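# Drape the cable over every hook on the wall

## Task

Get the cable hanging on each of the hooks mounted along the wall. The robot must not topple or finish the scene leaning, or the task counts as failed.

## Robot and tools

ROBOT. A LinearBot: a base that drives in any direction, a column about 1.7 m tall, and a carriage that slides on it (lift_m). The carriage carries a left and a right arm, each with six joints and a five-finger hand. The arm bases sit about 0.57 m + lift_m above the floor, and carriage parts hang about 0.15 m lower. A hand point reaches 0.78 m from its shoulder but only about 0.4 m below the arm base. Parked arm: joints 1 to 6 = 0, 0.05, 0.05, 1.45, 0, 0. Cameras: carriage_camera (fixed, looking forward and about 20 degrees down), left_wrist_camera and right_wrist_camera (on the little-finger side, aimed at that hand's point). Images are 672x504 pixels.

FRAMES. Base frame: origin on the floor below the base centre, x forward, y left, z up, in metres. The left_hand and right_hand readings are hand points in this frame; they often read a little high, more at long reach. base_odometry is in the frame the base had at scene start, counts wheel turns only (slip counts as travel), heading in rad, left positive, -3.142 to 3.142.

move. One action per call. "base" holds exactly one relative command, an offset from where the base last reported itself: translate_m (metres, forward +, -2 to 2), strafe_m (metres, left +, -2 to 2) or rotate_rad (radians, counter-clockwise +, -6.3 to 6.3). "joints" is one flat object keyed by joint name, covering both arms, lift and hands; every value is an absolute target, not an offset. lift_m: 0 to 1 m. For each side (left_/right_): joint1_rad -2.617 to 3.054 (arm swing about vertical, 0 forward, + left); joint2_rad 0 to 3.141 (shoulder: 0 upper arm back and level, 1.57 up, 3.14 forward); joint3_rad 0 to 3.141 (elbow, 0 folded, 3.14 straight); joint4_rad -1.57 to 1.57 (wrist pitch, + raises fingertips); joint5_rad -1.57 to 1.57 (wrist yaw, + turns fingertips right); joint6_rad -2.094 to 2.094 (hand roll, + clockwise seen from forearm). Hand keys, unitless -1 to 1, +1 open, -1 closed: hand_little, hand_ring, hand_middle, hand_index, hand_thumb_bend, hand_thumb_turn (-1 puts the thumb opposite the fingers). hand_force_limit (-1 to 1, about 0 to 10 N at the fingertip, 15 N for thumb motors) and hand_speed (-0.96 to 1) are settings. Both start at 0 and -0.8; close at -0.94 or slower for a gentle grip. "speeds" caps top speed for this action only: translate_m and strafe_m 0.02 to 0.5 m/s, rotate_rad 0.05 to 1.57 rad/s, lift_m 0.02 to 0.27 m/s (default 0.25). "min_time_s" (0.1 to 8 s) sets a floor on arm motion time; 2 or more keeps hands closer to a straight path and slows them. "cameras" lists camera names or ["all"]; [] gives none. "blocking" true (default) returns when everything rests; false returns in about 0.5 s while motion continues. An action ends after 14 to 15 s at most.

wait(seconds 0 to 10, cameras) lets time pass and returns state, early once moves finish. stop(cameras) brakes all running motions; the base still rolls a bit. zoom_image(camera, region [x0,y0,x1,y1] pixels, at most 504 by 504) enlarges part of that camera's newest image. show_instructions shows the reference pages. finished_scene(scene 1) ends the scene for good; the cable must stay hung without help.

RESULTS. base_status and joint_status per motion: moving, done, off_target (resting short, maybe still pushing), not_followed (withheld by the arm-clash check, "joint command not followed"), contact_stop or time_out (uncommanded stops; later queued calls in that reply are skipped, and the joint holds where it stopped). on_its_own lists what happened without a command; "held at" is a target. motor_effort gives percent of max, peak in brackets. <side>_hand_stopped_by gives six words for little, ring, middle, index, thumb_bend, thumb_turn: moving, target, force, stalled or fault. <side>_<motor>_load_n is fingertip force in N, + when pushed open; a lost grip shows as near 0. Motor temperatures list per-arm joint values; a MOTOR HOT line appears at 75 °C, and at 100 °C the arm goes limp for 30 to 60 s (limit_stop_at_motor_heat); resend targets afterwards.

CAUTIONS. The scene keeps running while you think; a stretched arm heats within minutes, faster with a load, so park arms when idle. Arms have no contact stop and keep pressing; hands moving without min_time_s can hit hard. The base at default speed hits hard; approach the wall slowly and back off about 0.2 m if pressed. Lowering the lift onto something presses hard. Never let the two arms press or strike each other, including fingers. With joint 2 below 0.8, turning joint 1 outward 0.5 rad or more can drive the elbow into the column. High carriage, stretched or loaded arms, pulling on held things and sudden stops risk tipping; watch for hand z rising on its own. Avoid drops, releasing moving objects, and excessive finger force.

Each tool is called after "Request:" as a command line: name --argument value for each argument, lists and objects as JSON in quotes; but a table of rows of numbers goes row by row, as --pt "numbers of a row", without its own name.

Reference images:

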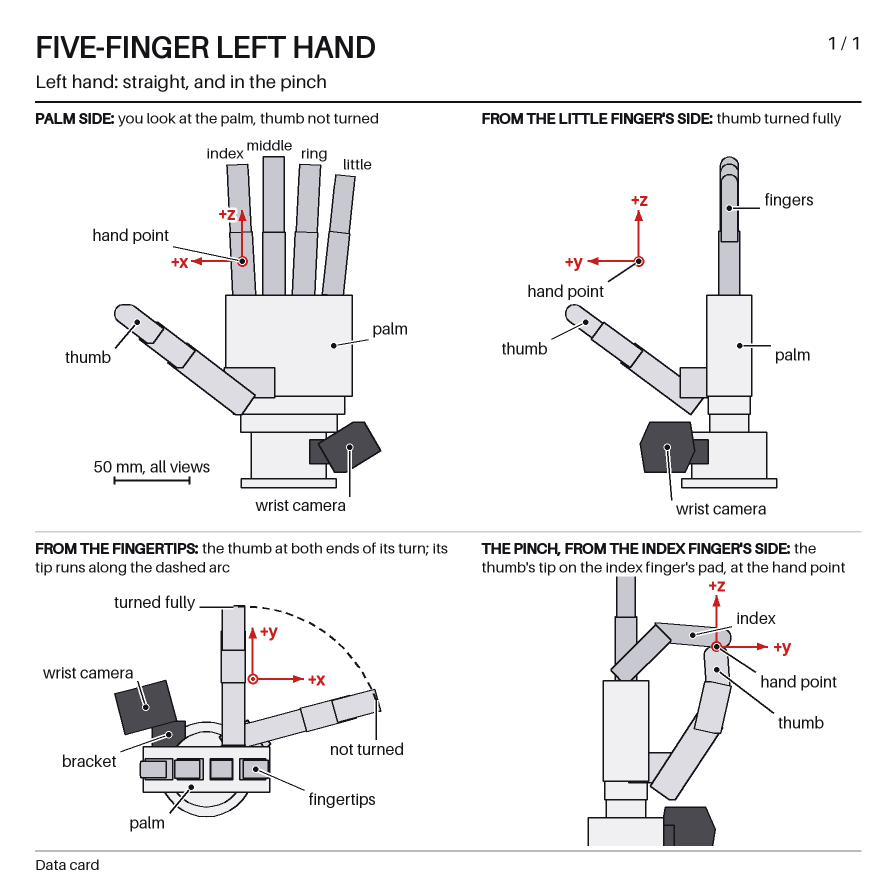

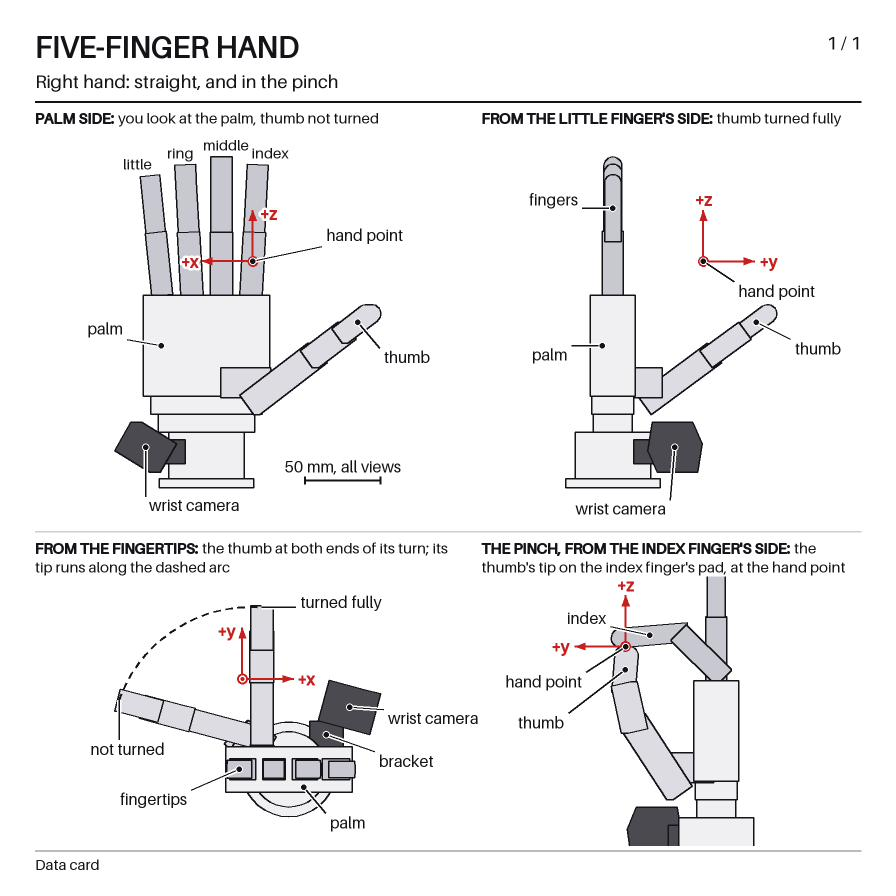

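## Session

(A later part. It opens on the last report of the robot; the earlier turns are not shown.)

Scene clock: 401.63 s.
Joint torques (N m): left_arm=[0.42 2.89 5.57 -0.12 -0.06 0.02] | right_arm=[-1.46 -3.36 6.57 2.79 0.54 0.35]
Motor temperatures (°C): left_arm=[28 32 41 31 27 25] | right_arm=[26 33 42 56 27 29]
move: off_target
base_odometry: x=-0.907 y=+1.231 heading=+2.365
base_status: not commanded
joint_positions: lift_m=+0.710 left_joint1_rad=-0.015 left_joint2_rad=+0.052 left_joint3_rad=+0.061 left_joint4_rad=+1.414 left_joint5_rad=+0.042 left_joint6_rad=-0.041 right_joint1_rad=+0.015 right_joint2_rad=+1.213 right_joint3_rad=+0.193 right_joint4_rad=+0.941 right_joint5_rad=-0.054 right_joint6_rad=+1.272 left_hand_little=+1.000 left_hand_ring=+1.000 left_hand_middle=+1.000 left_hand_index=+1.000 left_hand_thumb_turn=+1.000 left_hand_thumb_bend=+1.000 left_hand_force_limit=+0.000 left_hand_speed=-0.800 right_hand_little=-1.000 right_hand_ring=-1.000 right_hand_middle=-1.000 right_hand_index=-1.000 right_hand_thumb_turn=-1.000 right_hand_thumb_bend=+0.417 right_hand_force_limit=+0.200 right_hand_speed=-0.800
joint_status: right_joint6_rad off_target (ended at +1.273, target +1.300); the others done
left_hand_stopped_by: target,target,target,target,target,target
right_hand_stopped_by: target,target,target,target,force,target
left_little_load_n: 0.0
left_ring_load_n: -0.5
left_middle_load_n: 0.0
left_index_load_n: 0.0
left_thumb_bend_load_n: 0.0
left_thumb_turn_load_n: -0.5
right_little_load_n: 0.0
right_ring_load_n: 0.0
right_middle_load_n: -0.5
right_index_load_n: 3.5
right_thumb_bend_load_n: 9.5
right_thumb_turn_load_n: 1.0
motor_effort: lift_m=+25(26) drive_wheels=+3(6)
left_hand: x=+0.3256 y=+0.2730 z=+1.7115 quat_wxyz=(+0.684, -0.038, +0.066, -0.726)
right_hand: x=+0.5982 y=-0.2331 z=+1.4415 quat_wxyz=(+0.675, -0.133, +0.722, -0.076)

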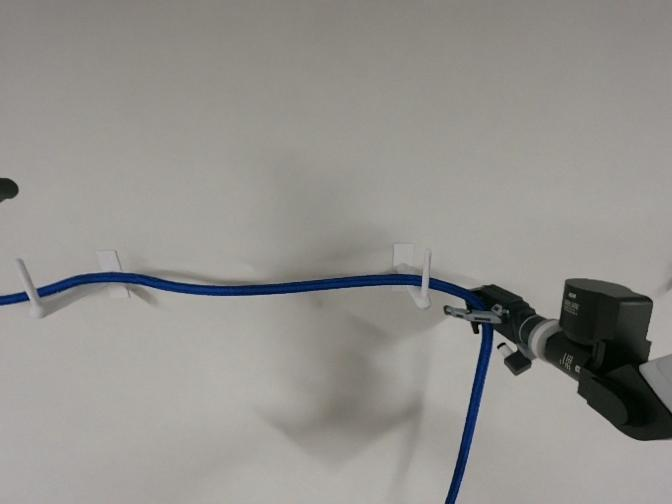

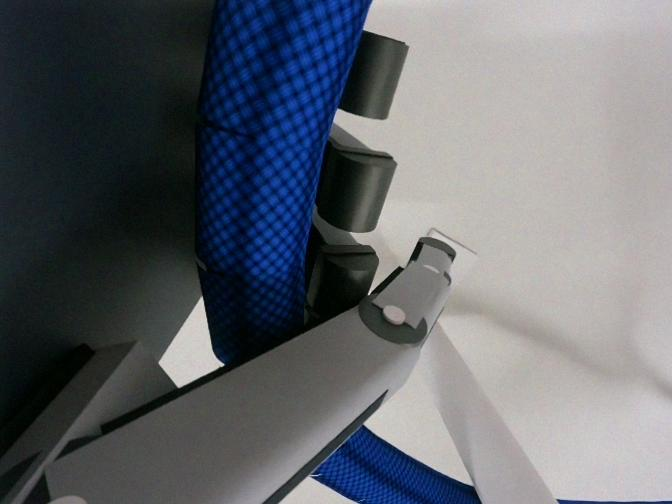

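Request:
move --joints '{"right_hand_thumb_bend": 0.65}'

Request:
move --joints '{"lift_m": 0.67, "right_joint6_rad": 1.57, "right_hand_index": -0.5, "right_hand_middle": -0.5, "right_hand_ring": -0.5, "right_hand_little": -0.5}' --speeds '{"lift_m": 0.06}' --min_time_s 1.5 --cameras '["carriage_camera", "right_wrist_camera"]'

Scene clock: 410.40 s.
Joint torques (N m): left_arm=[0.27 2.97 5.67 -0.03 -0.11 0.07] | right_arm=[-1.52 -3.33 6.48 2.79 0.46 0.35]
Motor temperatures (°C): left_arm=[28 32 41 31 27 25] | right_arm=[26 32 42 57 27 29]
move: done
base_odometry: x=-0.907 y=+1.231 heading=+2.365
base_status: not commanded
joint_positions: lift_m=+0.710 left_joint1_rad=-0.015 left_joint2_rad=+0.052 left_joint3_rad=+0.061 left_joint4_rad=+1.414 left_joint5_rad=+0.042 left_joint6_rad=-0.041 right_joint1_rad=+0.015 right_joint2_rad=+1.213 right_joint3_rad=+0.193 right_joint4_rad=+0.941 right_joint5_rad=-0.048 right_joint6_rad=+1.276 left_hand_little=+1.000 left_hand_ring=+1.000 left_hand_middle=+1.000 left_hand_index=+1.000 left_hand_thumb_turn=+1.000 left_hand_thumb_bend=+1.000 left_hand_force_limit=+0.000 left_hand_speed=-0.800 right_hand_little=-1.000 right_hand_ring=-1.000 right_hand_middle=-1.000 right_hand_index=-1.000 right_hand_thumb_turn=-1.000 right_hand_thumb_bend=+0.650 right_hand_force_limit=+0.200 right_hand_speed=-0.800
joint_status: all done
left_hand_stopped_by: target,target,target,target,target,target
right_hand_stopped_by: target,target,target,target,target,target
left_little_load_n: 0.0
left_ring_load_n: 0.0
left_middle_load_n: 0.0
left_index_load_n: 0.0
left_thumb_bend_load_n: 0.0
left_thumb_turn_load_n: 0.0
right_little_load_n: 0.0
right_ring_load_n: 0.0
right_middle_load_n: 0.0
right_index_load_n: 3.0
right_thumb_bend_load_n: 0.0
right_thumb_turn_load_n: -0.5
motor_effort: lift_m=+25(25) drive_wheels=+3(4)
left_hand: x=+0.3256 y=+0.2730 z=+1.7115 quat_wxyz=(+0.684, -0.038, +0.066, -0.726)
right_hand: x=+0.5987 y=-0.2342 z=+1.4417 quat_wxyz=(+0.675, -0.130, +0.723, -0.077)
pictures: none

Scene clock: 412.20 s.
Joint torques (N m): left_arm=[0.31 2.88 5.61 -0.1 -0.1 0.09] | right_arm=[-1.02 -3.36 6.5 2.6 0.32 0.32]
Motor temperatures (°C): left_arm=[28 32 41 31 27 25] | right_arm=[26 32 42 56 27 29]
move: off_target
base_odometry: x=-0.907 y=+1.231 heading=+2.365
base_status: not commanded
joint_positions: lift_m=+0.670 left_joint1_rad=-0.015 left_joint2_rad=+0.052 left_joint3_rad=+0.061 left_joint4_rad=+1.414 left_joint5_rad=+0.042 left_joint6_rad=-0.041 right_joint1_rad=+0.011 right_joint2_rad=+1.212 right_joint3_rad=+0.193 right_joint4_rad=+0.958 right_joint5_rad=-0.033 right_joint6_rad=+1.548 left_hand_little=+1.000 left_hand_ring=+1.000 left_hand_middle=+1.000 left_hand_index=+1.000 left_hand_thumb_turn=+1.000 left_hand_thumb_bend=+1.000 left_hand_force_limit=+0.000 left_hand_speed=-0.800 right_hand_little=-0.500 right_hand_ring=-0.500 right_hand_middle=-0.500 right_hand_index=-0.500 right_hand_thumb_turn=-1.000 right_hand_thumb_bend=+0.650 right_hand_force_limit=+0.200 right_hand_speed=-0.800
joint_status: right_joint6_rad off_target (ended at +1.548, target +1.570); the others done
left_hand_stopped_by: target,target,target,target,target,target
right_hand_stopped_by: target,target,target,target,target,target
left_little_load_n: 0.0
left_ring_load_n: 0.0
left_middle_load_n: 0.0
left_index_load_n: 0.0
left_thumb_bend_load_n: 0.0
left_thumb_turn_load_n: 0.0
right_little_load_n: 0.0
right_ring_load_n: 0.0
right_middle_load_n: 0.5
right_index_load_n: 0.0
right_thumb_bend_load_n: 0.5
right_thumb_turn_load_n: -1.5
motor_effort: lift_m=+25(26) drive_wheels=+3(5)
left_hand: x=+0.3256 y=+0.2730 z=+1.6715 quat_wxyz=(+0.684, -0.038, +0.066, -0.726)
right_hand: x=+0.6016 y=-0.2446 z=+1.4237 quat_wxyz=(+0.685, -0.023, +0.728, +0.008)

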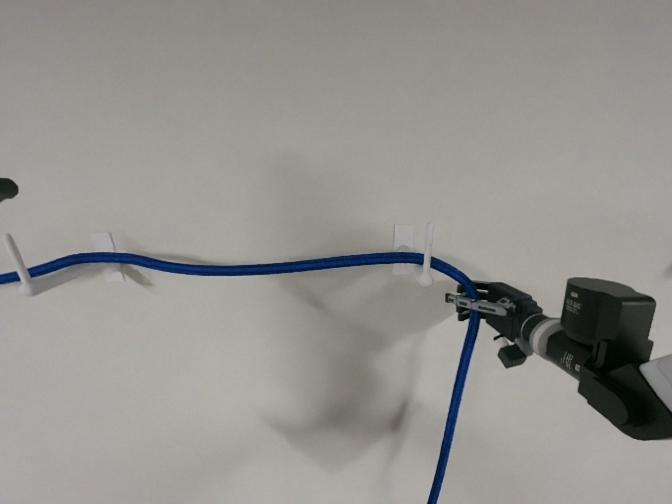

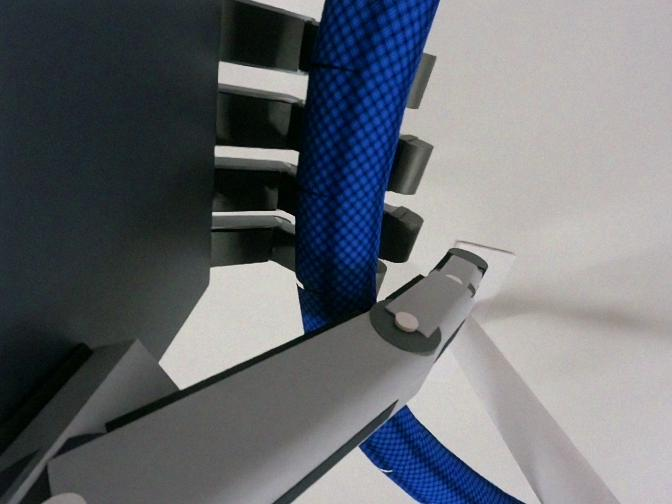

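Request:
move --joints '{"lift_m": 0.45}' --base '{"strafe_m": 0.02}' --speeds '{"lift_m": 0.1, "strafe_m": 0.05}' --cameras '["carriage_camera", "right_wrist_camera"]'

Scene clock: 421.27 s.
Joint torques (N m): left_arm=[0.2 2.97 5.56 -0.06 -0.07 0.04] | right_arm=[-0.58 -2.99 6.49 2.53 0.17 0.14]
Motor temperatures (°C): left_arm=[28 32 41 31 27 25] | right_arm=[26 32 42 55 27 29]
move: done
base_odometry: x=-0.921 y=+1.217 heading=+2.364
base_status: done
joint_positions: lift_m=+0.450 left_joint1_rad=-0.015 left_joint2_rad=+0.052 left_joint3_rad=+0.061 left_joint4_rad=+1.414 left_joint5_rad=+0.042 left_joint6_rad=-0.041 right_joint1_rad=+0.006 right_joint2_rad=+1.209 right_joint3_rad=+0.193 right_joint4_rad=+0.966 right_joint5_rad=-0.022 right_joint6_rad=+1.565 left_hand_little=+1.000 left_hand_ring=+1.000 left_hand_middle=+1.000 left_hand_index=+1.000 left_hand_thumb_turn=+1.000 left_hand_thumb_bend=+1.000 left_hand_force_limit=+0.000 left_hand_speed=-0.800 right_hand_little=-0.500 right_hand_ring=-0.500 right_hand_middle=-0.500 right_hand_index=-0.500 right_hand_thumb_turn=-1.000 right_hand_thumb_bend=+0.650 right_hand_force_limit=+0.200 right_hand_speed=-0.800
joint_status: all done
left_hand_stopped_by: target,target,target,target,target,target
right_hand_stopped_by: target,target,target,target,target,target
left_little_load_n: 0.0
left_ring_load_n: 0.0
left_middle_load_n: 0.0
left_index_load_n: 0.0
left_thumb_bend_load_n: 0.0
left_thumb_turn_load_n: 0.0
right_little_load_n: 0.0
right_ring_load_n: 0.0
right_middle_load_n: 0.0
right_index_load_n: 0.0
right_thumb_bend_load_n: 0.5
right_thumb_turn_load_n: 0.0
motor_effort: lift_m=+26(26) drive_wheels=-6(7)
left_hand: x=+0.3256 y=+0.2729 z=+1.4515 quat_wxyz=(+0.684, -0.038, +0.066, -0.726)
right_hand: x=+0.6023 y=-0.2490 z=+1.2080 quat_wxyz=(+0.689, -0.012, +0.724, +0.008)

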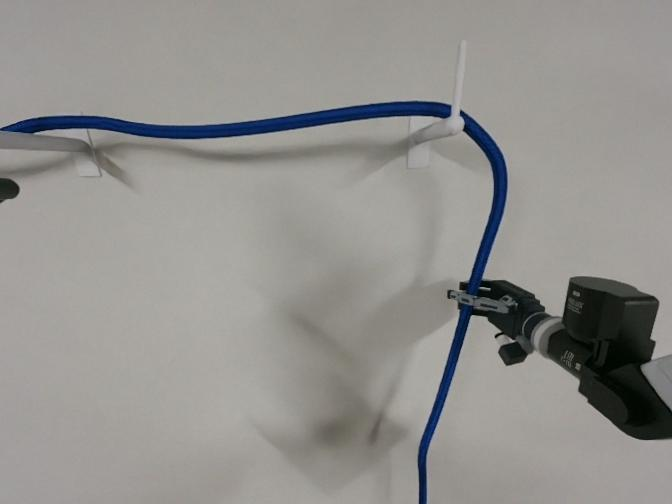

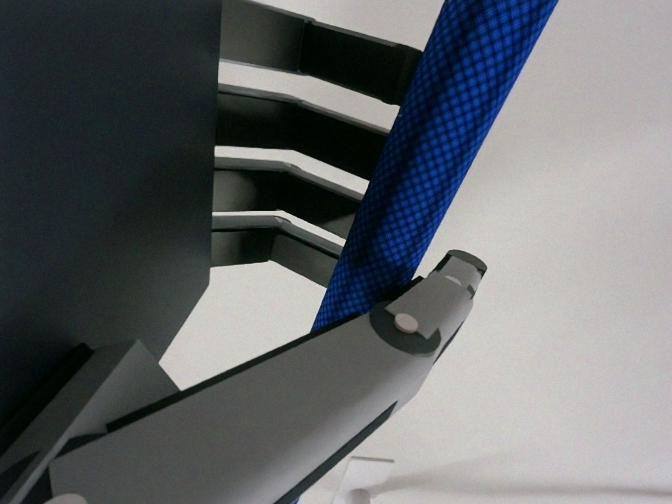

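Request:
move --joints '{"lift_m": 0.2}' --base '{"strafe_m": 0.05}' --speeds '{"lift_m": 0.1, "strafe_m": 0.03}' --cameras '["carriage_camera", "right_wrist_camera"]'

Scene clock: 428.97 s.
Joint torques (N m): left_arm=[0.42 2.91 5.52 -0.08 -0.09 0.07] | right_arm=[-0.58 -2.82 6.43 2.47 0.16 0.16]
move: done
base_odometry: x=-0.956 y=+1.182 heading=+2.364
base_status: done
joint_positions: lift_m=+0.200 left_joint1_rad=-0.016 left_joint2_rad=+0.052 left_joint3_rad=+0.061 left_joint4_rad=+1.414 left_joint5_rad=+0.042 left_joint6_rad=-0.041 right_joint1_rad=+0.006 right_joint2_rad=+1.207 right_joint3_rad=+0.193 right_joint4_rad=+0.972 right_joint5_rad=-0.016 right_joint6_rad=+1.565 left_hand_little=+1.000 left_hand_ring=+1.000 left_hand_middle=+1.000 left_hand_index=+1.000 left_hand_thumb_turn=+1.000 left_hand_thumb_bend=+1.000 left_hand_force_limit=+0.000 left_hand_speed=-0.800 right_hand_little=-0.500 right_hand_ring=-0.500 right_hand_middle=-0.500 right_hand_index=-0.500 right_hand_thumb_turn=-1.000 right_hand_thumb_bend=+0.650 right_hand_force_limit=+0.200 right_hand_speed=-0.800
joint_status: all done
left_hand_stopped_by: target,target,target,target,target,target
right_hand_stopped_by: target,target,target,target,target,target
left_little_load_n: 0.0
left_ring_load_n: 0.0
left_middle_load_n: -0.5
left_index_load_n: 0.0
left_thumb_bend_load_n: 0.0
left_thumb_turn_load_n: 0.0
right_little_load_n: 0.0
right_ring_load_n: 0.0
right_middle_load_n: 0.0
right_index_load_n: 0.0
right_thumb_bend_load_n: 0.0
right_thumb_turn_load_n: -0.5
motor_effort: lift_m=+26(26) drive_wheels=+1(8)
left_hand: x=+0.3256 y=+0.2729 z=+1.2015 quat_wxyz=(+0.684, -0.038, +0.066, -0.726)
right_hand: x=+0.6025 y=-0.2501 z=+0.9605 quat_wxyz=(+0.692, -0.010, +0.721, +0.006)

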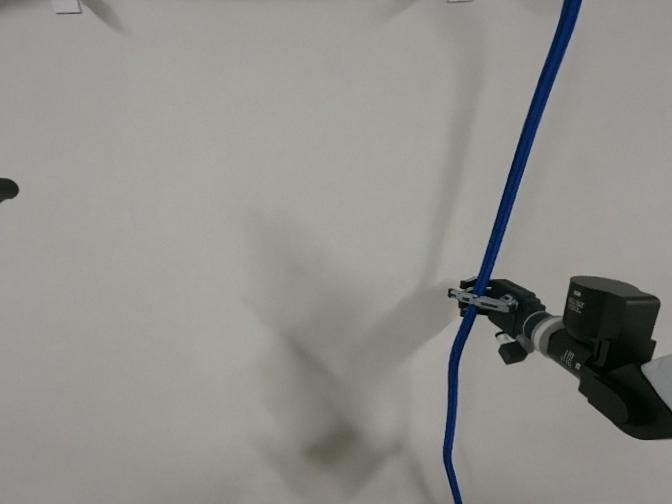

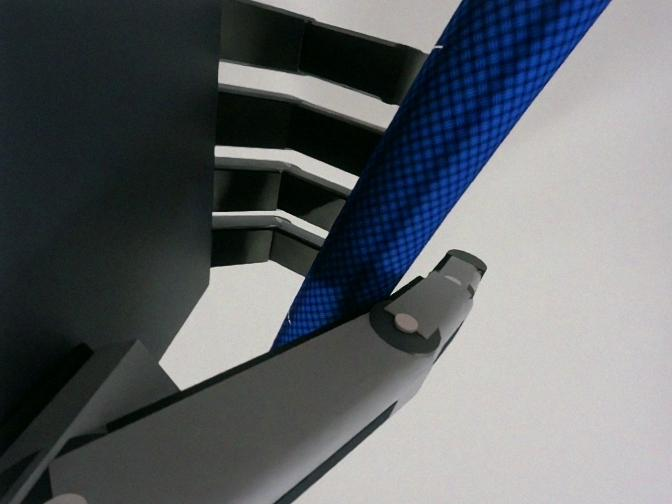

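Request:
move --joints '{"lift_m": 0.01}' --base '{"strafe_m": 0.02}' --speeds '{"lift_m": 0.1, "strafe_m": 0.03}' --cameras '["carriage_camera", "right_wrist_camera"]'

Scene clock: 436.43 s.
Joint torques (N m): left_arm=[0.29 3.08 5.59 -0.11 -0.09 0.02] | right_arm=[-0.69 -2.69 6.43 2.43 0.14 0.13]
move: done
base_odometry: x=-0.970 y=+1.168 heading=+2.364
base_status: done
joint_positions: lift_m=+0.010 left_joint1_rad=-0.015 left_joint2_rad=+0.052 left_joint3_rad=+0.061 left_joint4_rad=+1.414 left_joint5_rad=+0.042 left_joint6_rad=-0.041 right_joint1_rad=+0.006 right_joint2_rad=+1.205 right_joint3_rad=+0.194 right_joint4_rad=+0.973 right_joint5_rad=-0.016 right_joint6_rad=+1.565 left_hand_little=+1.000 left_hand_ring=+1.000 left_hand_middle=+1.000 left_hand_index=+1.000 left_hand_thumb_turn=+1.000 left_hand_thumb_bend=+1.000 left_hand_force_limit=+0.000 left_hand_speed=-0.800 right_hand_little=-0.500 right_hand_ring=-0.500 right_hand_middle=-0.500 right_hand_index=-0.500 right_hand_thumb_turn=-1.000 right_hand_thumb_bend=+0.650 right_hand_force_limit=+0.200 right_hand_speed=-0.800
joint_status: all done
left_hand_stopped_by: target,target,target,target,target,target
right_hand_stopped_by: target,target,target,target,target,target
left_little_load_n: 0.0
left_ring_load_n: 0.0
left_middle_load_n: 0.0
left_index_load_n: 0.0
left_thumb_bend_load_n: 0.0
left_thumb_turn_load_n: 0.0
right_little_load_n: 0.0
right_ring_load_n: 0.0
right_middle_load_n: 0.0
right_index_load_n: -0.5
right_thumb_bend_load_n: 0.0
right_thumb_turn_load_n: 0.0
motor_effort: lift_m=+26(26) drive_wheels=+0(7)
left_hand: x=+0.3256 y=+0.2729 z=+1.0115 quat_wxyz=(+0.684, -0.038, +0.066, -0.726)
right_hand: x=+0.6024 y=-0.2501 z=+0.7714 quat_wxyz=(+0.693, -0.010, +0.720, +0.006)

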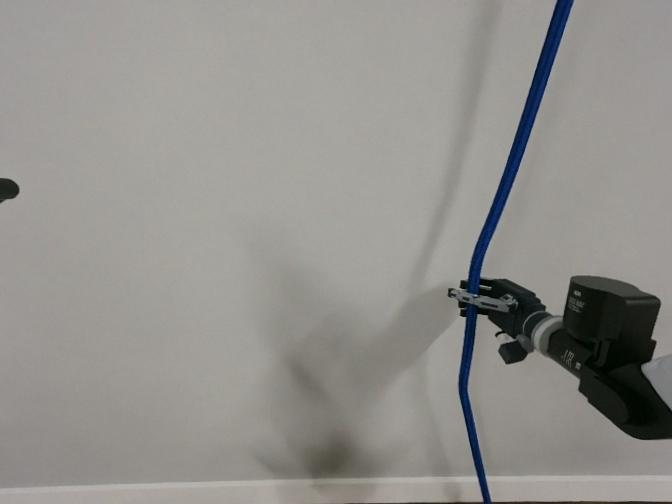

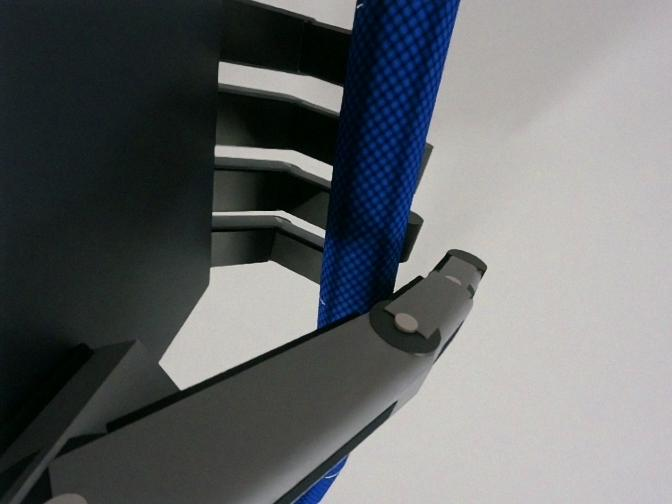

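Request:
move --base '{"strafe_m": 0.02}' --speeds '{"strafe_m": 0.03}'

Request:
move --joints '{"right_hand_index": -1, "right_hand_middle": -1, "right_hand_ring": -1, "right_hand_little": -1}'

Request:
move --joints '{"right_hand_thumb_bend": 0.0}' --cameras '["carriage_camera", "right_wrist_camera"]'

Scene clock: 441.27 s.
Joint torques (N m): left_arm=[0.36 2.97 5.46 -0.12 -0.13 0.07] | right_arm=[-0.53 -2.78 6.42 2.43 0.11 0.15]
move: done
base_odometry: x=-0.984 y=+1.154 heading=+2.363
base_status: done
joint_positions: lift_m=+0.010 left_joint1_rad=-0.015 left_joint2_rad=+0.052 left_joint3_rad=+0.061 left_joint4_rad=+1.414 left_joint5_rad=+0.042 left_joint6_rad=-0.041 right_joint1_rad=+0.005 right_joint2_rad=+1.205 right_joint3_rad=+0.194 right_joint4_rad=+0.973 right_joint5_rad=-0.016 right_joint6_rad=+1.565 left_hand_little=+1.000 left_hand_ring=+1.000 left_hand_middle=+1.000 left_hand_index=+1.000 left_hand_thumb_turn=+1.000 left_hand_thumb_bend=+1.000 left_hand_force_limit=+0.000 left_hand_speed=-0.800 right_hand_little=-0.500 right_hand_ring=-0.500 right_hand_middle=-0.500 right_hand_index=-0.500 right_hand_thumb_turn=-1.000 right_hand_thumb_bend=+0.650 right_hand_force_limit=+0.200 right_hand_speed=-0.800
joint_status: not commanded
left_hand_stopped_by: target,target,target,target,target,target
right_hand_stopped_by: target,target,target,target,target,target
left_little_load_n: 0.0
left_ring_load_n: 0.0
left_middle_load_n: 0.0
left_index_load_n: 0.0
left_thumb_bend_load_n: 0.0
left_thumb_turn_load_n: 0.0
right_little_load_n: 0.0
right_ring_load_n: 0.0
right_middle_load_n: 0.0
right_index_load_n: 0.0
right_thumb_bend_load_n: 0.0
right_thumb_turn_load_n: -0.5
motor_effort: lift_m=+26(26) drive_wheels=-3(8)
left_hand: x=+0.3256 y=+0.2729 z=+1.0115 quat_wxyz=(+0.684, -0.038, +0.066, -0.726)
right_hand: x=+0.6025 y=-0.2505 z=+0.7714 quat_wxyz=(+0.693, -0.009, +0.720, +0.006)
pictures: none

Scene clock: 442.67 s.
Joint torques (N m): left_arm=[0.08 2.84 5.44 -0.07 -0.11 0.07] | right_arm=[-0.59 -2.71 6.41 2.42 0.12 0.14]
move: done
base_odometry: x=-0.984 y=+1.154 heading=+2.363
base_status: not commanded
joint_positions: lift_m=+0.010 left_joint1_rad=-0.015 left_joint2_rad=+0.052 left_joint3_rad=+0.061 left_joint4_rad=+1.414 left_joint5_rad=+0.042 left_joint6_rad=-0.041 right_joint1_rad=+0.005 right_joint2_rad=+1.205 right_joint3_rad=+0.194 right_joint4_rad=+0.973 right_joint5_rad=-0.016 right_joint6_rad=+1.565 left_hand_little=+1.000 left_hand_ring=+1.000 left_hand_middle=+1.000 left_hand_index=+1.000 left_hand_thumb_turn=+1.000 left_hand_thumb_bend=+1.000 left_hand_force_limit=+0.000 left_hand_speed=-0.800 right_hand_little=-1.000 right_hand_ring=-1.000 right_hand_middle=-1.000 right_hand_index=-1.000 right_hand_thumb_turn=-1.000 right_hand_thumb_bend=+0.650 right_hand_force_limit=+0.200 right_hand_speed=-0.800
joint_status: all done
left_hand_stopped_by: target,target,target,target,target,target
right_hand_stopped_by: target,target,target,target,target,target
left_little_load_n: 0.0
left_ring_load_n: -0.5
left_middle_load_n: 0.0
left_index_load_n: 0.0
left_thumb_bend_load_n: 0.0
left_thumb_turn_load_n: 0.0
right_little_load_n: 0.0
right_ring_load_n: 0.0
right_middle_load_n: 0.0
right_index_load_n: 0.0
right_thumb_bend_load_n: 0.0
right_thumb_turn_load_n: -0.5
motor_effort: lift_m=+26(26) drive_wheels=-2(4)
left_hand: x=+0.3256 y=+0.2729 z=+1.0115 quat_wxyz=(+0.684, -0.038, +0.066, -0.726)
right_hand: x=+0.6025 y=-0.2505 z=+0.7714 quat_wxyz=(+0.693, -0.009, +0.720, +0.006)
pictures: none

Scene clock: 445.20 s.
Joint torques (N m): left_arm=[0.17 2.99 5.56 -0.09 -0.11 0.12] | right_arm=[-0.59 -2.8 6.45 2.41 0.12 0.15]
move: off_target
base_odometry: x=-0.984 y=+1.154 heading=+2.363
base_status: not commanded
joint_positions: lift_m=+0.010 left_joint1_rad=-0.015 left_joint2_rad=+0.052 left_joint3_rad=+0.061 left_joint4_rad=+1.414 left_joint5_rad=+0.042 left_joint6_rad=-0.041 right_joint1_rad=+0.005 right_joint2_rad=+1.205 right_joint3_rad=+0.194 right_joint4_rad=+0.973 right_joint5_rad=-0.016 right_joint6_rad=+1.565 left_hand_little=+1.000 left_hand_ring=+1.000 left_hand_middle=+1.000 left_hand_index=+1.000 left_hand_thumb_turn=+1.000 left_hand_thumb_bend=+1.000 left_hand_force_limit=+0.000 left_hand_speed=-0.800 right_hand_little=-1.000 right_hand_ring=-1.000 right_hand_middle=-1.000 right_hand_index=-1.000 right_hand_thumb_turn=-1.000 right_hand_thumb_bend=+0.419 right_hand_force_limit=+0.200 right_hand_speed=-0.800
joint_status: right_hand_thumb_bend off_target (ended at +0.419, target +0.000)
left_hand_stopped_by: target,target,target,target,target,target
right_hand_stopped_by: target,target,target,target,force,target
left_little_load_n: 0.0
left_ring_load_n: 0.0
left_middle_load_n: 0.0
left_index_load_n: -0.5
left_thumb_bend_load_n: 0.0
left_thumb_turn_load_n: 0.0
right_little_load_n: 0.0
right_ring_load_n: 0.0
right_middle_load_n: -0.5
right_index_load_n: 0.0
right_thumb_bend_load_n: 9.0
right_thumb_turn_load_n: 1.5
motor_effort: lift_m=+26(26) drive_wheels=-4(4)
left_hand: x=+0.3256 y=+0.2729 z=+1.0115 quat_wxyz=(+0.684, -0.038, +0.066, -0.726)
right_hand: x=+0.6025 y=-0.2505 z=+0.7714 quat_wxyz=(+0.693, -0.009, +0.720, +0.006)

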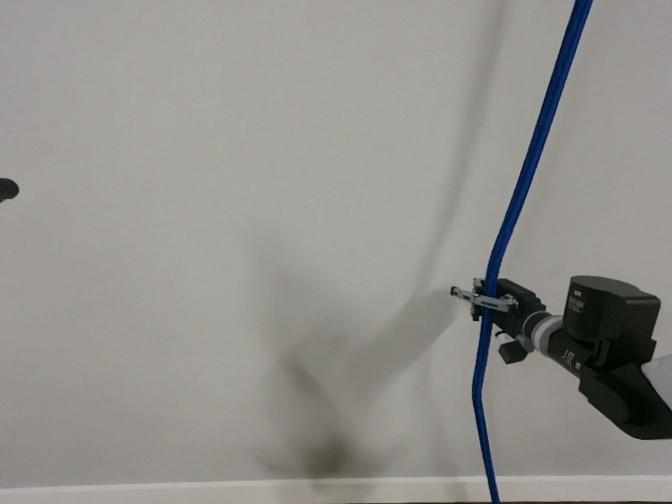

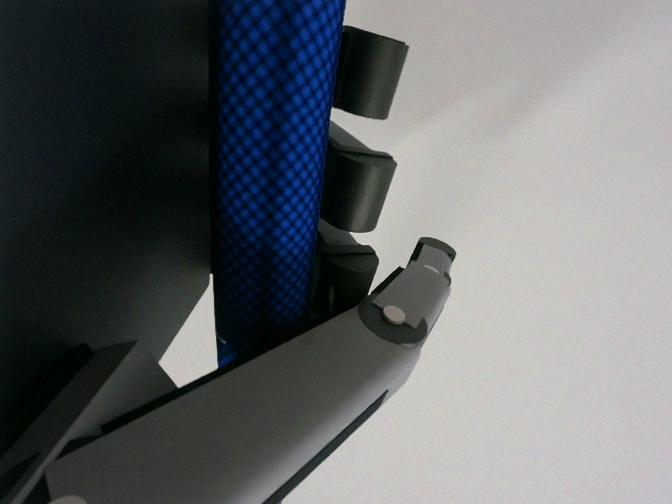

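Request:
move --base '{"translate_m": -0.12}' --speeds '{"translate_m": 0.1}'

Request:
move --base '{"strafe_m": -0.37}' --joints '{"lift_m": 0.2, "right_joint6_rad": 1.2}' --speeds '{"strafe_m": 0.15, "lift_m": 0.08}' --min_time_s 2 --cameras '["carriage_camera", "right_wrist_camera"]'

Scene clock: 453.83 s.
Joint torques (N m): left_arm=[0.34 2.96 5.6 -0.12 -0.1 0.11] | right_arm=[-0.57 -2.81 6.46 2.45 0.11 0.14]
Motor temperatures (°C): left_arm=[28 32 41 31 27 25] | right_arm=[26 32 43 50 27 29]
move: done
base_odometry: x=-0.899 y=+1.069 heading=+2.363
base_status: done
joint_positions: lift_m=+0.010 left_joint1_rad=-0.015 left_joint2_rad=+0.052 left_joint3_rad=+0.061 left_joint4_rad=+1.413 left_joint5_rad=+0.042 left_joint6_rad=-0.041 right_joint1_rad=+0.004 right_joint2_rad=+1.205 right_joint3_rad=+0.194 right_joint4_rad=+0.973 right_joint5_rad=-0.013 right_joint6_rad=+1.565 left_hand_little=+1.000 left_hand_ring=+1.000 left_hand_middle=+1.000 left_hand_index=+1.000 left_hand_thumb_turn=+1.000 left_hand_thumb_bend=+1.000 left_hand_force_limit=+0.000 left_hand_speed=-0.800 right_hand_little=-1.000 right_hand_ring=-1.000 right_hand_middle=-1.000 right_hand_index=-1.000 right_hand_thumb_turn=-1.000 right_hand_thumb_bend=+0.419 right_hand_force_limit=+0.200 right_hand_speed=-0.800
joint_status: not commanded
left_hand_stopped_by: target,target,target,target,target,target
right_hand_stopped_by: target,target,target,target,force,target
left_little_load_n: 0.5
left_ring_load_n: 0.0
left_middle_load_n: 0.0
left_index_load_n: 0.0
left_thumb_bend_load_n: 0.0
left_thumb_turn_load_n: 0.0
right_little_load_n: 0.0
right_ring_load_n: 0.0
right_middle_load_n: -0.5
right_index_load_n: 0.5
right_thumb_bend_load_n: 9.0
right_thumb_turn_load_n: 1.5
motor_effort: lift_m=+26(26) drive_wheels=-1(6)
left_hand: x=+0.3260 y=+0.2729 z=+1.0113 quat_wxyz=(+0.684, -0.039, +0.067, -0.726)
right_hand: x=+0.6027 y=-0.2513 z=+0.7714 quat_wxyz=(+0.693, -0.008, +0.720, +0.004)
pictures: none

Scene clock: 457.30 s.
Joint torques (N m): left_arm=[0.03 3 5.64 -0.06 -0.11 0.06] | right_arm=[-0.4 -2.7 6.46 2.53 0.14 0.09]
move: done
base_odometry: x=-0.639 y=+1.333 heading=+2.363
base_status: done
joint_positions: lift_m=+0.200 left_joint1_rad=-0.015 left_joint2_rad=+0.052 left_joint3_rad=+0.061 left_joint4_rad=+1.413 left_joint5_rad=+0.042 left_joint6_rad=-0.041 right_joint1_rad=+0.004 right_joint2_rad=+1.205 right_joint3_rad=+0.194 right_joint4_rad=+0.967 right_joint5_rad=-0.017 right_joint6_rad=+1.204 left_hand_little=+1.000 left_hand_ring=+1.000 left_hand_middle=+1.000 left_hand_index=+1.000 left_hand_thumb_turn=+1.000 left_hand_thumb_bend=+1.000 left_hand_force_limit=+0.000 left_hand_speed=-0.800 right_hand_little=-1.000 right_hand_ring=-1.000 right_hand_middle=-1.000 right_hand_index=-1.000 right_hand_thumb_turn=-1.000 right_hand_thumb_bend=+0.419 right_hand_force_limit=+0.200 right_hand_speed=-0.800
joint_status: all done
left_hand_stopped_by: target,target,target,target,target,target
right_hand_stopped_by: target,target,target,target,force,target
left_little_load_n: 0.0
left_ring_load_n: 0.0
left_middle_load_n: 0.0
left_index_load_n: 0.0
left_thumb_bend_load_n: 0.0
left_thumb_turn_load_n: 0.0
right_little_load_n: 0.0
right_ring_load_n: 0.0
right_middle_load_n: 0.0
right_index_load_n: 1.0
right_thumb_bend_load_n: 9.0
right_thumb_turn_load_n: 1.5
motor_effort: lift_m=+27(33) drive_wheels=-4(6)
left_hand: x=+0.3259 y=+0.2728 z=+1.2012 quat_wxyz=(+0.684, -0.038, +0.067, -0.726)
right_hand: x=+0.6014 y=-0.2437 z=+0.9363 quat_wxyz=(+0.681, -0.139, +0.709, -0.119)

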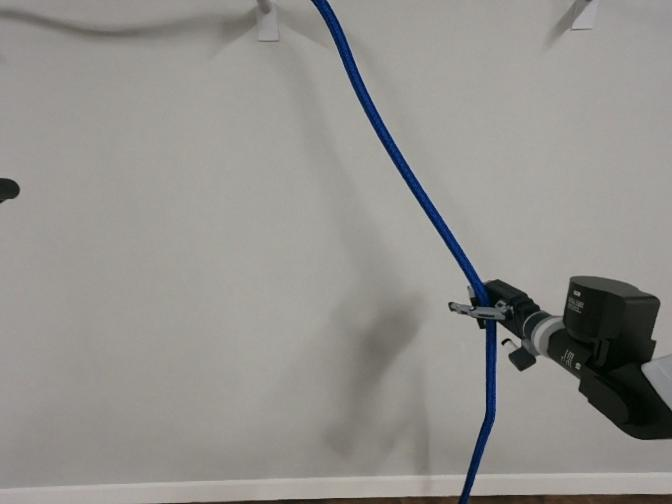

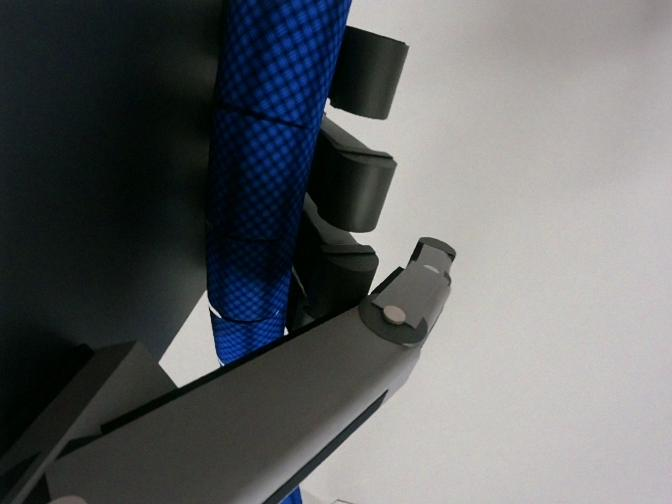

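Request:
move --base '{"strafe_m": -0.22}' --joints '{"lift_m": 0.38, "right_joint6_rad": 1.05}' --speeds '{"strafe_m": 0.12, "lift_m": 0.1}' --min_time_s 2 --cameras '["carriage_camera", "right_wrist_camera"]'

Scene clock: 462.00 s.
Joint torques (N m): left_arm=[0.24 2.76 5.57 -0.04 -0.09 0.05] | right_arm=[-1.09 -2.7 6.42 2.62 0.4 0.08]
move: done
base_odometry: x=-0.484 y=+1.489 heading=+2.363
base_status: done
joint_positions: lift_m=+0.380 left_joint1_rad=-0.016 left_joint2_rad=+0.052 left_joint3_rad=+0.061 left_joint4_rad=+1.413 left_joint5_rad=+0.042 left_joint6_rad=-0.041 right_joint1_rad=+0.012 right_joint2_rad=+1.205 right_joint3_rad=+0.194 right_joint4_rad=+0.956 right_joint5_rad=-0.045 right_joint6_rad=+1.051 left_hand_little=+1.000 left_hand_ring=+1.000 left_hand_middle=+1.000 left_hand_index=+1.000 left_hand_thumb_turn=+1.000 left_hand_thumb_bend=+1.000 left_hand_force_limit=+0.000 left_hand_speed=-0.800 right_hand_little=-1.000 right_hand_ring=-1.000 right_hand_middle=-1.000 right_hand_index=-1.000 right_hand_thumb_turn=-1.000 right_hand_thumb_bend=+0.419 right_hand_force_limit=+0.200 right_hand_speed=-0.800
joint_status: all done
left_hand_stopped_by: target,target,target,target,target,target
right_hand_stopped_by: target,target,target,target,force,target
left_little_load_n: 0.0
left_ring_load_n: 0.0
left_middle_load_n: 0.0
left_index_load_n: 0.0
left_thumb_bend_load_n: 0.0
left_thumb_turn_load_n: 0.0
right_little_load_n: 0.5
right_ring_load_n: 0.0
right_middle_load_n: -0.5
right_index_load_n: 2.0
right_thumb_bend_load_n: 9.0
right_thumb_turn_load_n: 1.5
motor_effort: lift_m=+26(33) drive_wheels=+0(8)
left_hand: x=+0.3259 y=+0.2728 z=+1.3813 quat_wxyz=(+0.683, -0.038, +0.067, -0.726)
right_hand: x=+0.5981 y=-0.2353 z=+1.1032 quat_wxyz=(+0.669, -0.206, +0.697, -0.157)

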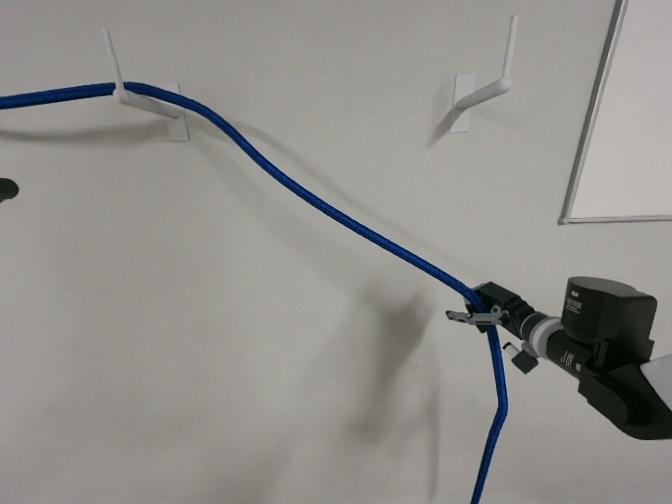

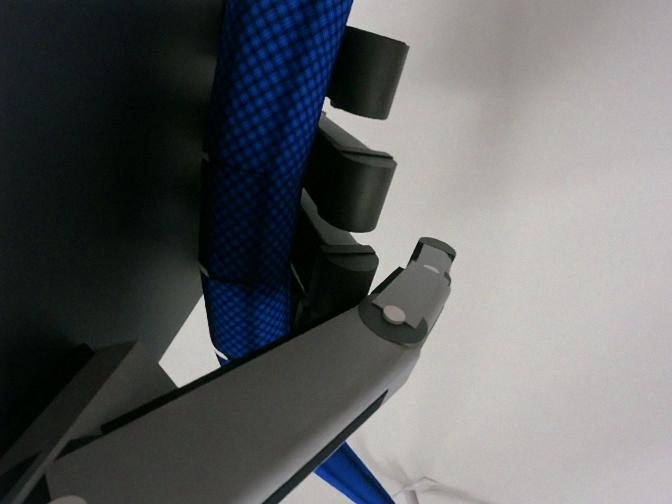

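Request:
move --base '{"translate_m": -0.05}' --joints '{"lift_m": 0.5}' --speeds '{"translate_m": 0.08, "lift_m": 0.1}'

Request:
move --base '{"strafe_m": -0.12}' --joints '{"lift_m": 0.6, "right_joint6_rad": 0.95}' --speeds '{"strafe_m": 0.1, "lift_m": 0.1}' --min_time_s 1.5 --cameras '["carriage_camera", "right_wrist_camera"]'

Scene clock: 478.60 s.
Joint torques (N m): left_arm=[0.27 3.02 5.57 -0.1 -0.1 0.06] | right_arm=[-0.72 -2.71 6.37 3.05 0.17 0.22]
move: done
base_odometry: x=-0.449 y=+1.454 heading=+2.363
base_status: done
joint_positions: lift_m=+0.500 left_joint1_rad=-0.016 left_joint2_rad=+0.052 left_joint3_rad=+0.061 left_joint4_rad=+1.413 left_joint5_rad=+0.042 left_joint6_rad=-0.041 right_joint1_rad=+0.007 right_joint2_rad=+1.206 right_joint3_rad=+0.194 right_joint4_rad=+0.918 right_joint5_rad=-0.019 right_joint6_rad=+1.038 left_hand_little=+1.000 left_hand_ring=+1.000 left_hand_middle=+1.000 left_hand_index=+1.000 left_hand_thumb_turn=+1.000 left_hand_thumb_bend=+1.000 left_hand_force_limit=+0.000 left_hand_speed=-0.800 right_hand_little=-1.000 right_hand_ring=-1.000 right_hand_middle=-1.000 right_hand_index=-1.000 right_hand_thumb_turn=-1.000 right_hand_thumb_bend=+0.419 right_hand_force_limit=+0.200 right_hand_speed=-0.800
joint_status: all done
left_hand_stopped_by: target,target,target,target,target,target
right_hand_stopped_by: target,target,target,target,force,target
left_little_load_n: 0.0
left_ring_load_n: 0.0
left_middle_load_n: 0.0
left_index_load_n: 0.0
left_thumb_bend_load_n: -0.5
left_thumb_turn_load_n: 0.0
right_little_load_n: 0.0
right_ring_load_n: 0.0
right_middle_load_n: -0.5
right_index_load_n: 2.0
right_thumb_bend_load_n: 9.0
right_thumb_turn_load_n: 1.0
motor_effort: lift_m=+27(33) drive_wheels=-1(7)
left_hand: x=+0.3260 y=+0.2728 z=+1.5012 quat_wxyz=(+0.683, -0.038, +0.067, -0.726)
right_hand: x=+0.5995 y=-0.2421 z=+1.2118 quat_wxyz=(+0.651, -0.203, +0.711, -0.168)
pictures: none

Scene clock: 480.60 s.
Joint torques (N m): left_arm=[0.03 3.15 5.55 -0.07 -0.05 -0.02] | right_arm=[-2.15 -3.14 6.38 2.88 0.79 0.09]
move: done
base_odometry: x=-0.364 y=+1.539 heading=+2.363
base_status: done
joint_positions: lift_m=+0.600 left_joint1_rad=-0.015 left_joint2_rad=+0.052 left_joint3_rad=+0.061 left_joint4_rad=+1.413 left_joint5_rad=+0.042 left_joint6_rad=-0.041 right_joint1_rad=+0.024 right_joint2_rad=+1.210 right_joint3_rad=+0.194 right_joint4_rad=+0.936 right_joint5_rad=-0.076 right_joint6_rad=+0.950 left_hand_little=+1.000 left_hand_ring=+1.000 left_hand_middle=+1.000 left_hand_index=+1.000 left_hand_thumb_turn=+1.000 left_hand_thumb_bend=+1.000 left_hand_force_limit=+0.000 left_hand_speed=-0.800 right_hand_little=-1.000 right_hand_ring=-1.000 right_hand_middle=-1.000 right_hand_index=-0.999 right_hand_thumb_turn=-1.000 right_hand_thumb_bend=+0.419 right_hand_force_limit=+0.200 right_hand_speed=-0.800
joint_status: all done
left_hand_stopped_by: target,target,target,target,target,target
right_hand_stopped_by: target,target,target,target,force,target
left_little_load_n: 0.0
left_ring_load_n: 0.0
left_middle_load_n: 0.0
left_index_load_n: 0.0
left_thumb_bend_load_n: 0.0
left_thumb_turn_load_n: 0.0
right_little_load_n: -0.5
right_ring_load_n: 0.0
right_middle_load_n: -0.5
right_index_load_n: 6.5
right_thumb_bend_load_n: 9.0
right_thumb_turn_load_n: 1.5
motor_effort: lift_m=+27(34) drive_wheels=+1(5)
left_hand: x=+0.3260 y=+0.2728 z=+1.6012 quat_wxyz=(+0.684, -0.038, +0.067, -0.726)
right_hand: x=+0.5938 y=-0.2256 z=+1.3099 quat_wxyz=(+0.656, -0.257, +0.688, -0.173)

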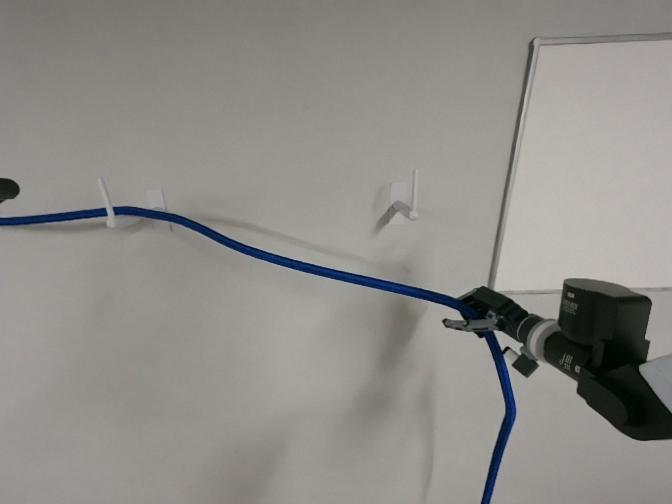

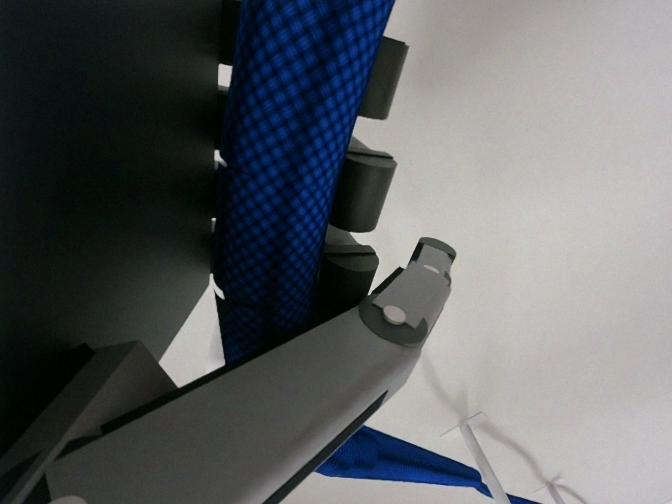

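Request:
move --joints '{"lift_m": 0.78}' --speeds '{"lift_m": 0.12}'

Request:
move --joints '{"lift_m": 0.95}' --speeds '{"lift_m": 0.12}' --cameras '["carriage_camera", "right_wrist_camera"]'

Request:
zoom_image --camera "carriage_camera" --region '[340, 270, 540, 420]'

Request:
zoom_image --camera "carriage_camera" --region '[60, 270, 210, 420]'

Scene clock: 488.93 s.
Joint torques (N m): left_arm=[0.29 2.93 5.49 -0.05 -0.08 0.05] | right_arm=[-1.24 -3.12 6.5 3.09 0.35 0.23]
move: done
base_odometry: x=-0.364 y=+1.539 heading=+2.363
base_status: not commanded
joint_positions: lift_m=+0.780 left_joint1_rad=-0.015 left_joint2_rad=+0.052 left_joint3_rad=+0.061 left_joint4_rad=+1.413 left_joint5_rad=+0.042 left_joint6_rad=-0.041 right_joint1_rad=+0.014 right_joint2_rad=+1.210 right_joint3_rad=+0.194 right_joint4_rad=+0.917 right_joint5_rad=-0.037 right_joint6_rad=+0.937 left_hand_little=+1.000 left_hand_ring=+1.000 left_hand_middle=+1.000 left_hand_index=+1.000 left_hand_thumb_turn=+1.000 left_hand_thumb_bend=+1.000 left_hand_force_limit=+0.000 left_hand_speed=-0.800 right_hand_little=-1.000 right_hand_ring=-1.000 right_hand_middle=-1.000 right_hand_index=-0.999 right_hand_thumb_turn=-1.000 right_hand_thumb_bend=+0.419 right_hand_force_limit=+0.200 right_hand_speed=-0.800
joint_status: all done
left_hand_stopped_by: target,target,target,target,target,target
right_hand_stopped_by: target,target,target,target,force,target
left_little_load_n: 0.0
left_ring_load_n: 0.0
left_middle_load_n: 0.0
left_index_load_n: 0.0
left_thumb_bend_load_n: 0.0
left_thumb_turn_load_n: 0.0
right_little_load_n: 0.0
right_ring_load_n: 0.0
right_middle_load_n: -0.5
right_index_load_n: 3.5
right_thumb_bend_load_n: 9.0
right_thumb_turn_load_n: 1.5
motor_effort: lift_m=+27(33) drive_wheels=+0(1)
left_hand: x=+0.3260 y=+0.2728 z=+1.7811 quat_wxyz=(+0.684, -0.038, +0.067, -0.726)
right_hand: x=+0.5971 y=-0.2370 z=+1.4838 quat_wxyz=(+0.643, -0.248, +0.698, -0.192)
pictures: none

Scene clock: 490.83 s.
Joint torques (N m): left_arm=[0.09 3.12 5.64 -0.02 -0.1 0.07] | right_arm=[-1.74 -3.28 6.48 3.36 0.57 0.28]
move: done
base_odometry: x=-0.364 y=+1.539 heading=+2.363
base_status: not commanded
joint_positions: lift_m=+0.950 left_joint1_rad=-0.015 left_joint2_rad=+0.052 left_joint3_rad=+0.061 left_joint4_rad=+1.412 left_joint5_rad=+0.042 left_joint6_rad=-0.041 right_joint1_rad=+0.019 right_joint2_rad=+1.212 right_joint3_rad=+0.194 right_joint4_rad=+0.893 right_joint5_rad=-0.057 right_joint6_rad=+0.931 left_hand_little=+1.000 left_hand_ring=+1.000 left_hand_middle=+1.000 left_hand_index=+1.000 left_hand_thumb_turn=+1.000 left_hand_thumb_bend=+1.000 left_hand_force_limit=+0.000 left_hand_speed=-0.800 right_hand_little=-1.000 right_hand_ring=-1.000 right_hand_middle=-1.000 right_hand_index=-0.999 right_hand_thumb_turn=-1.000 right_hand_thumb_bend=+0.419 right_hand_force_limit=+0.200 right_hand_speed=-0.800
joint_status: all done
left_hand_stopped_by: target,target,target,target,target,target
right_hand_stopped_by: target,target,target,target,force,target
left_little_load_n: 0.0
left_ring_load_n: 0.0
left_middle_load_n: 0.0
left_index_load_n: 0.0
left_thumb_bend_load_n: 0.0
left_thumb_turn_load_n: 0.0
right_little_load_n: 0.0
right_ring_load_n: 0.0
right_middle_load_n: -0.5
right_index_load_n: 7.0
right_thumb_bend_load_n: 9.0
right_thumb_turn_load_n: 1.0
motor_effort: lift_m=+28(33) drive_wheels=+0(2)
left_hand: x=+0.3261 y=+0.2728 z=+1.9511 quat_wxyz=(+0.684, -0.039, +0.067, -0.726)
right_hand: x=+0.5941 y=-0.2311 z=+1.6466 quat_wxyz=(+0.636, -0.260, +0.703, -0.182)

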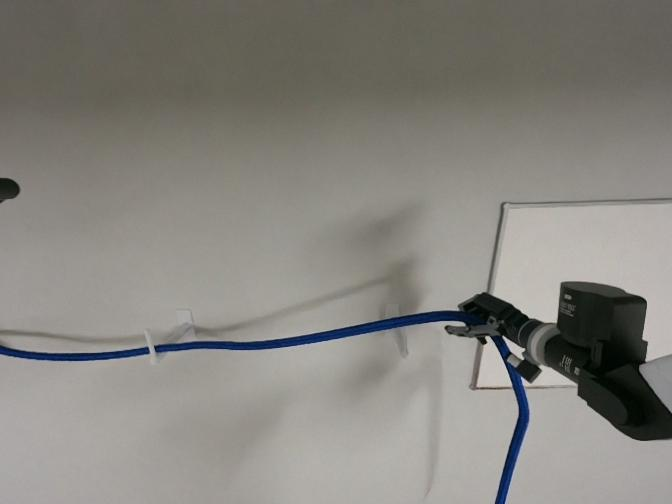

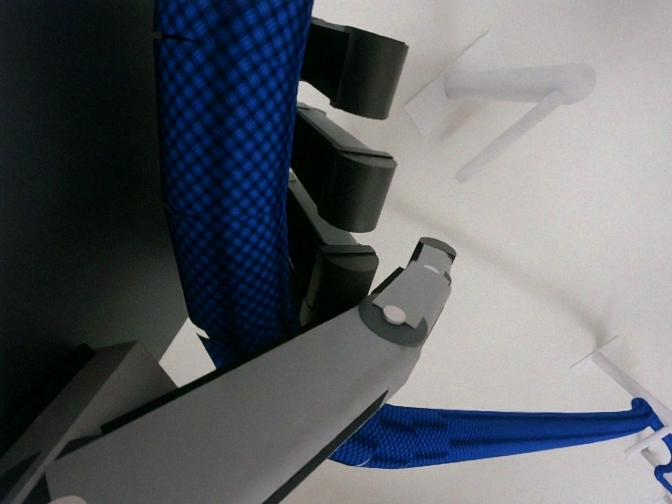

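Scaled by 2.520 from the camera's image (finer frame: 960x720).

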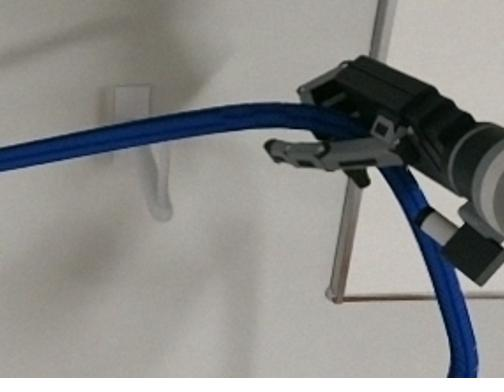

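Scaled by 3.360 from the camera's image (finer frame: 960x720).

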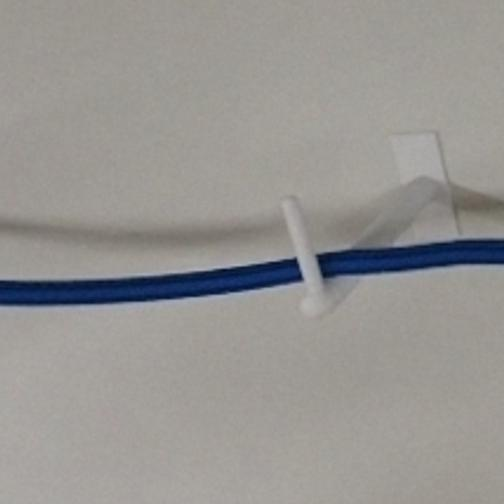

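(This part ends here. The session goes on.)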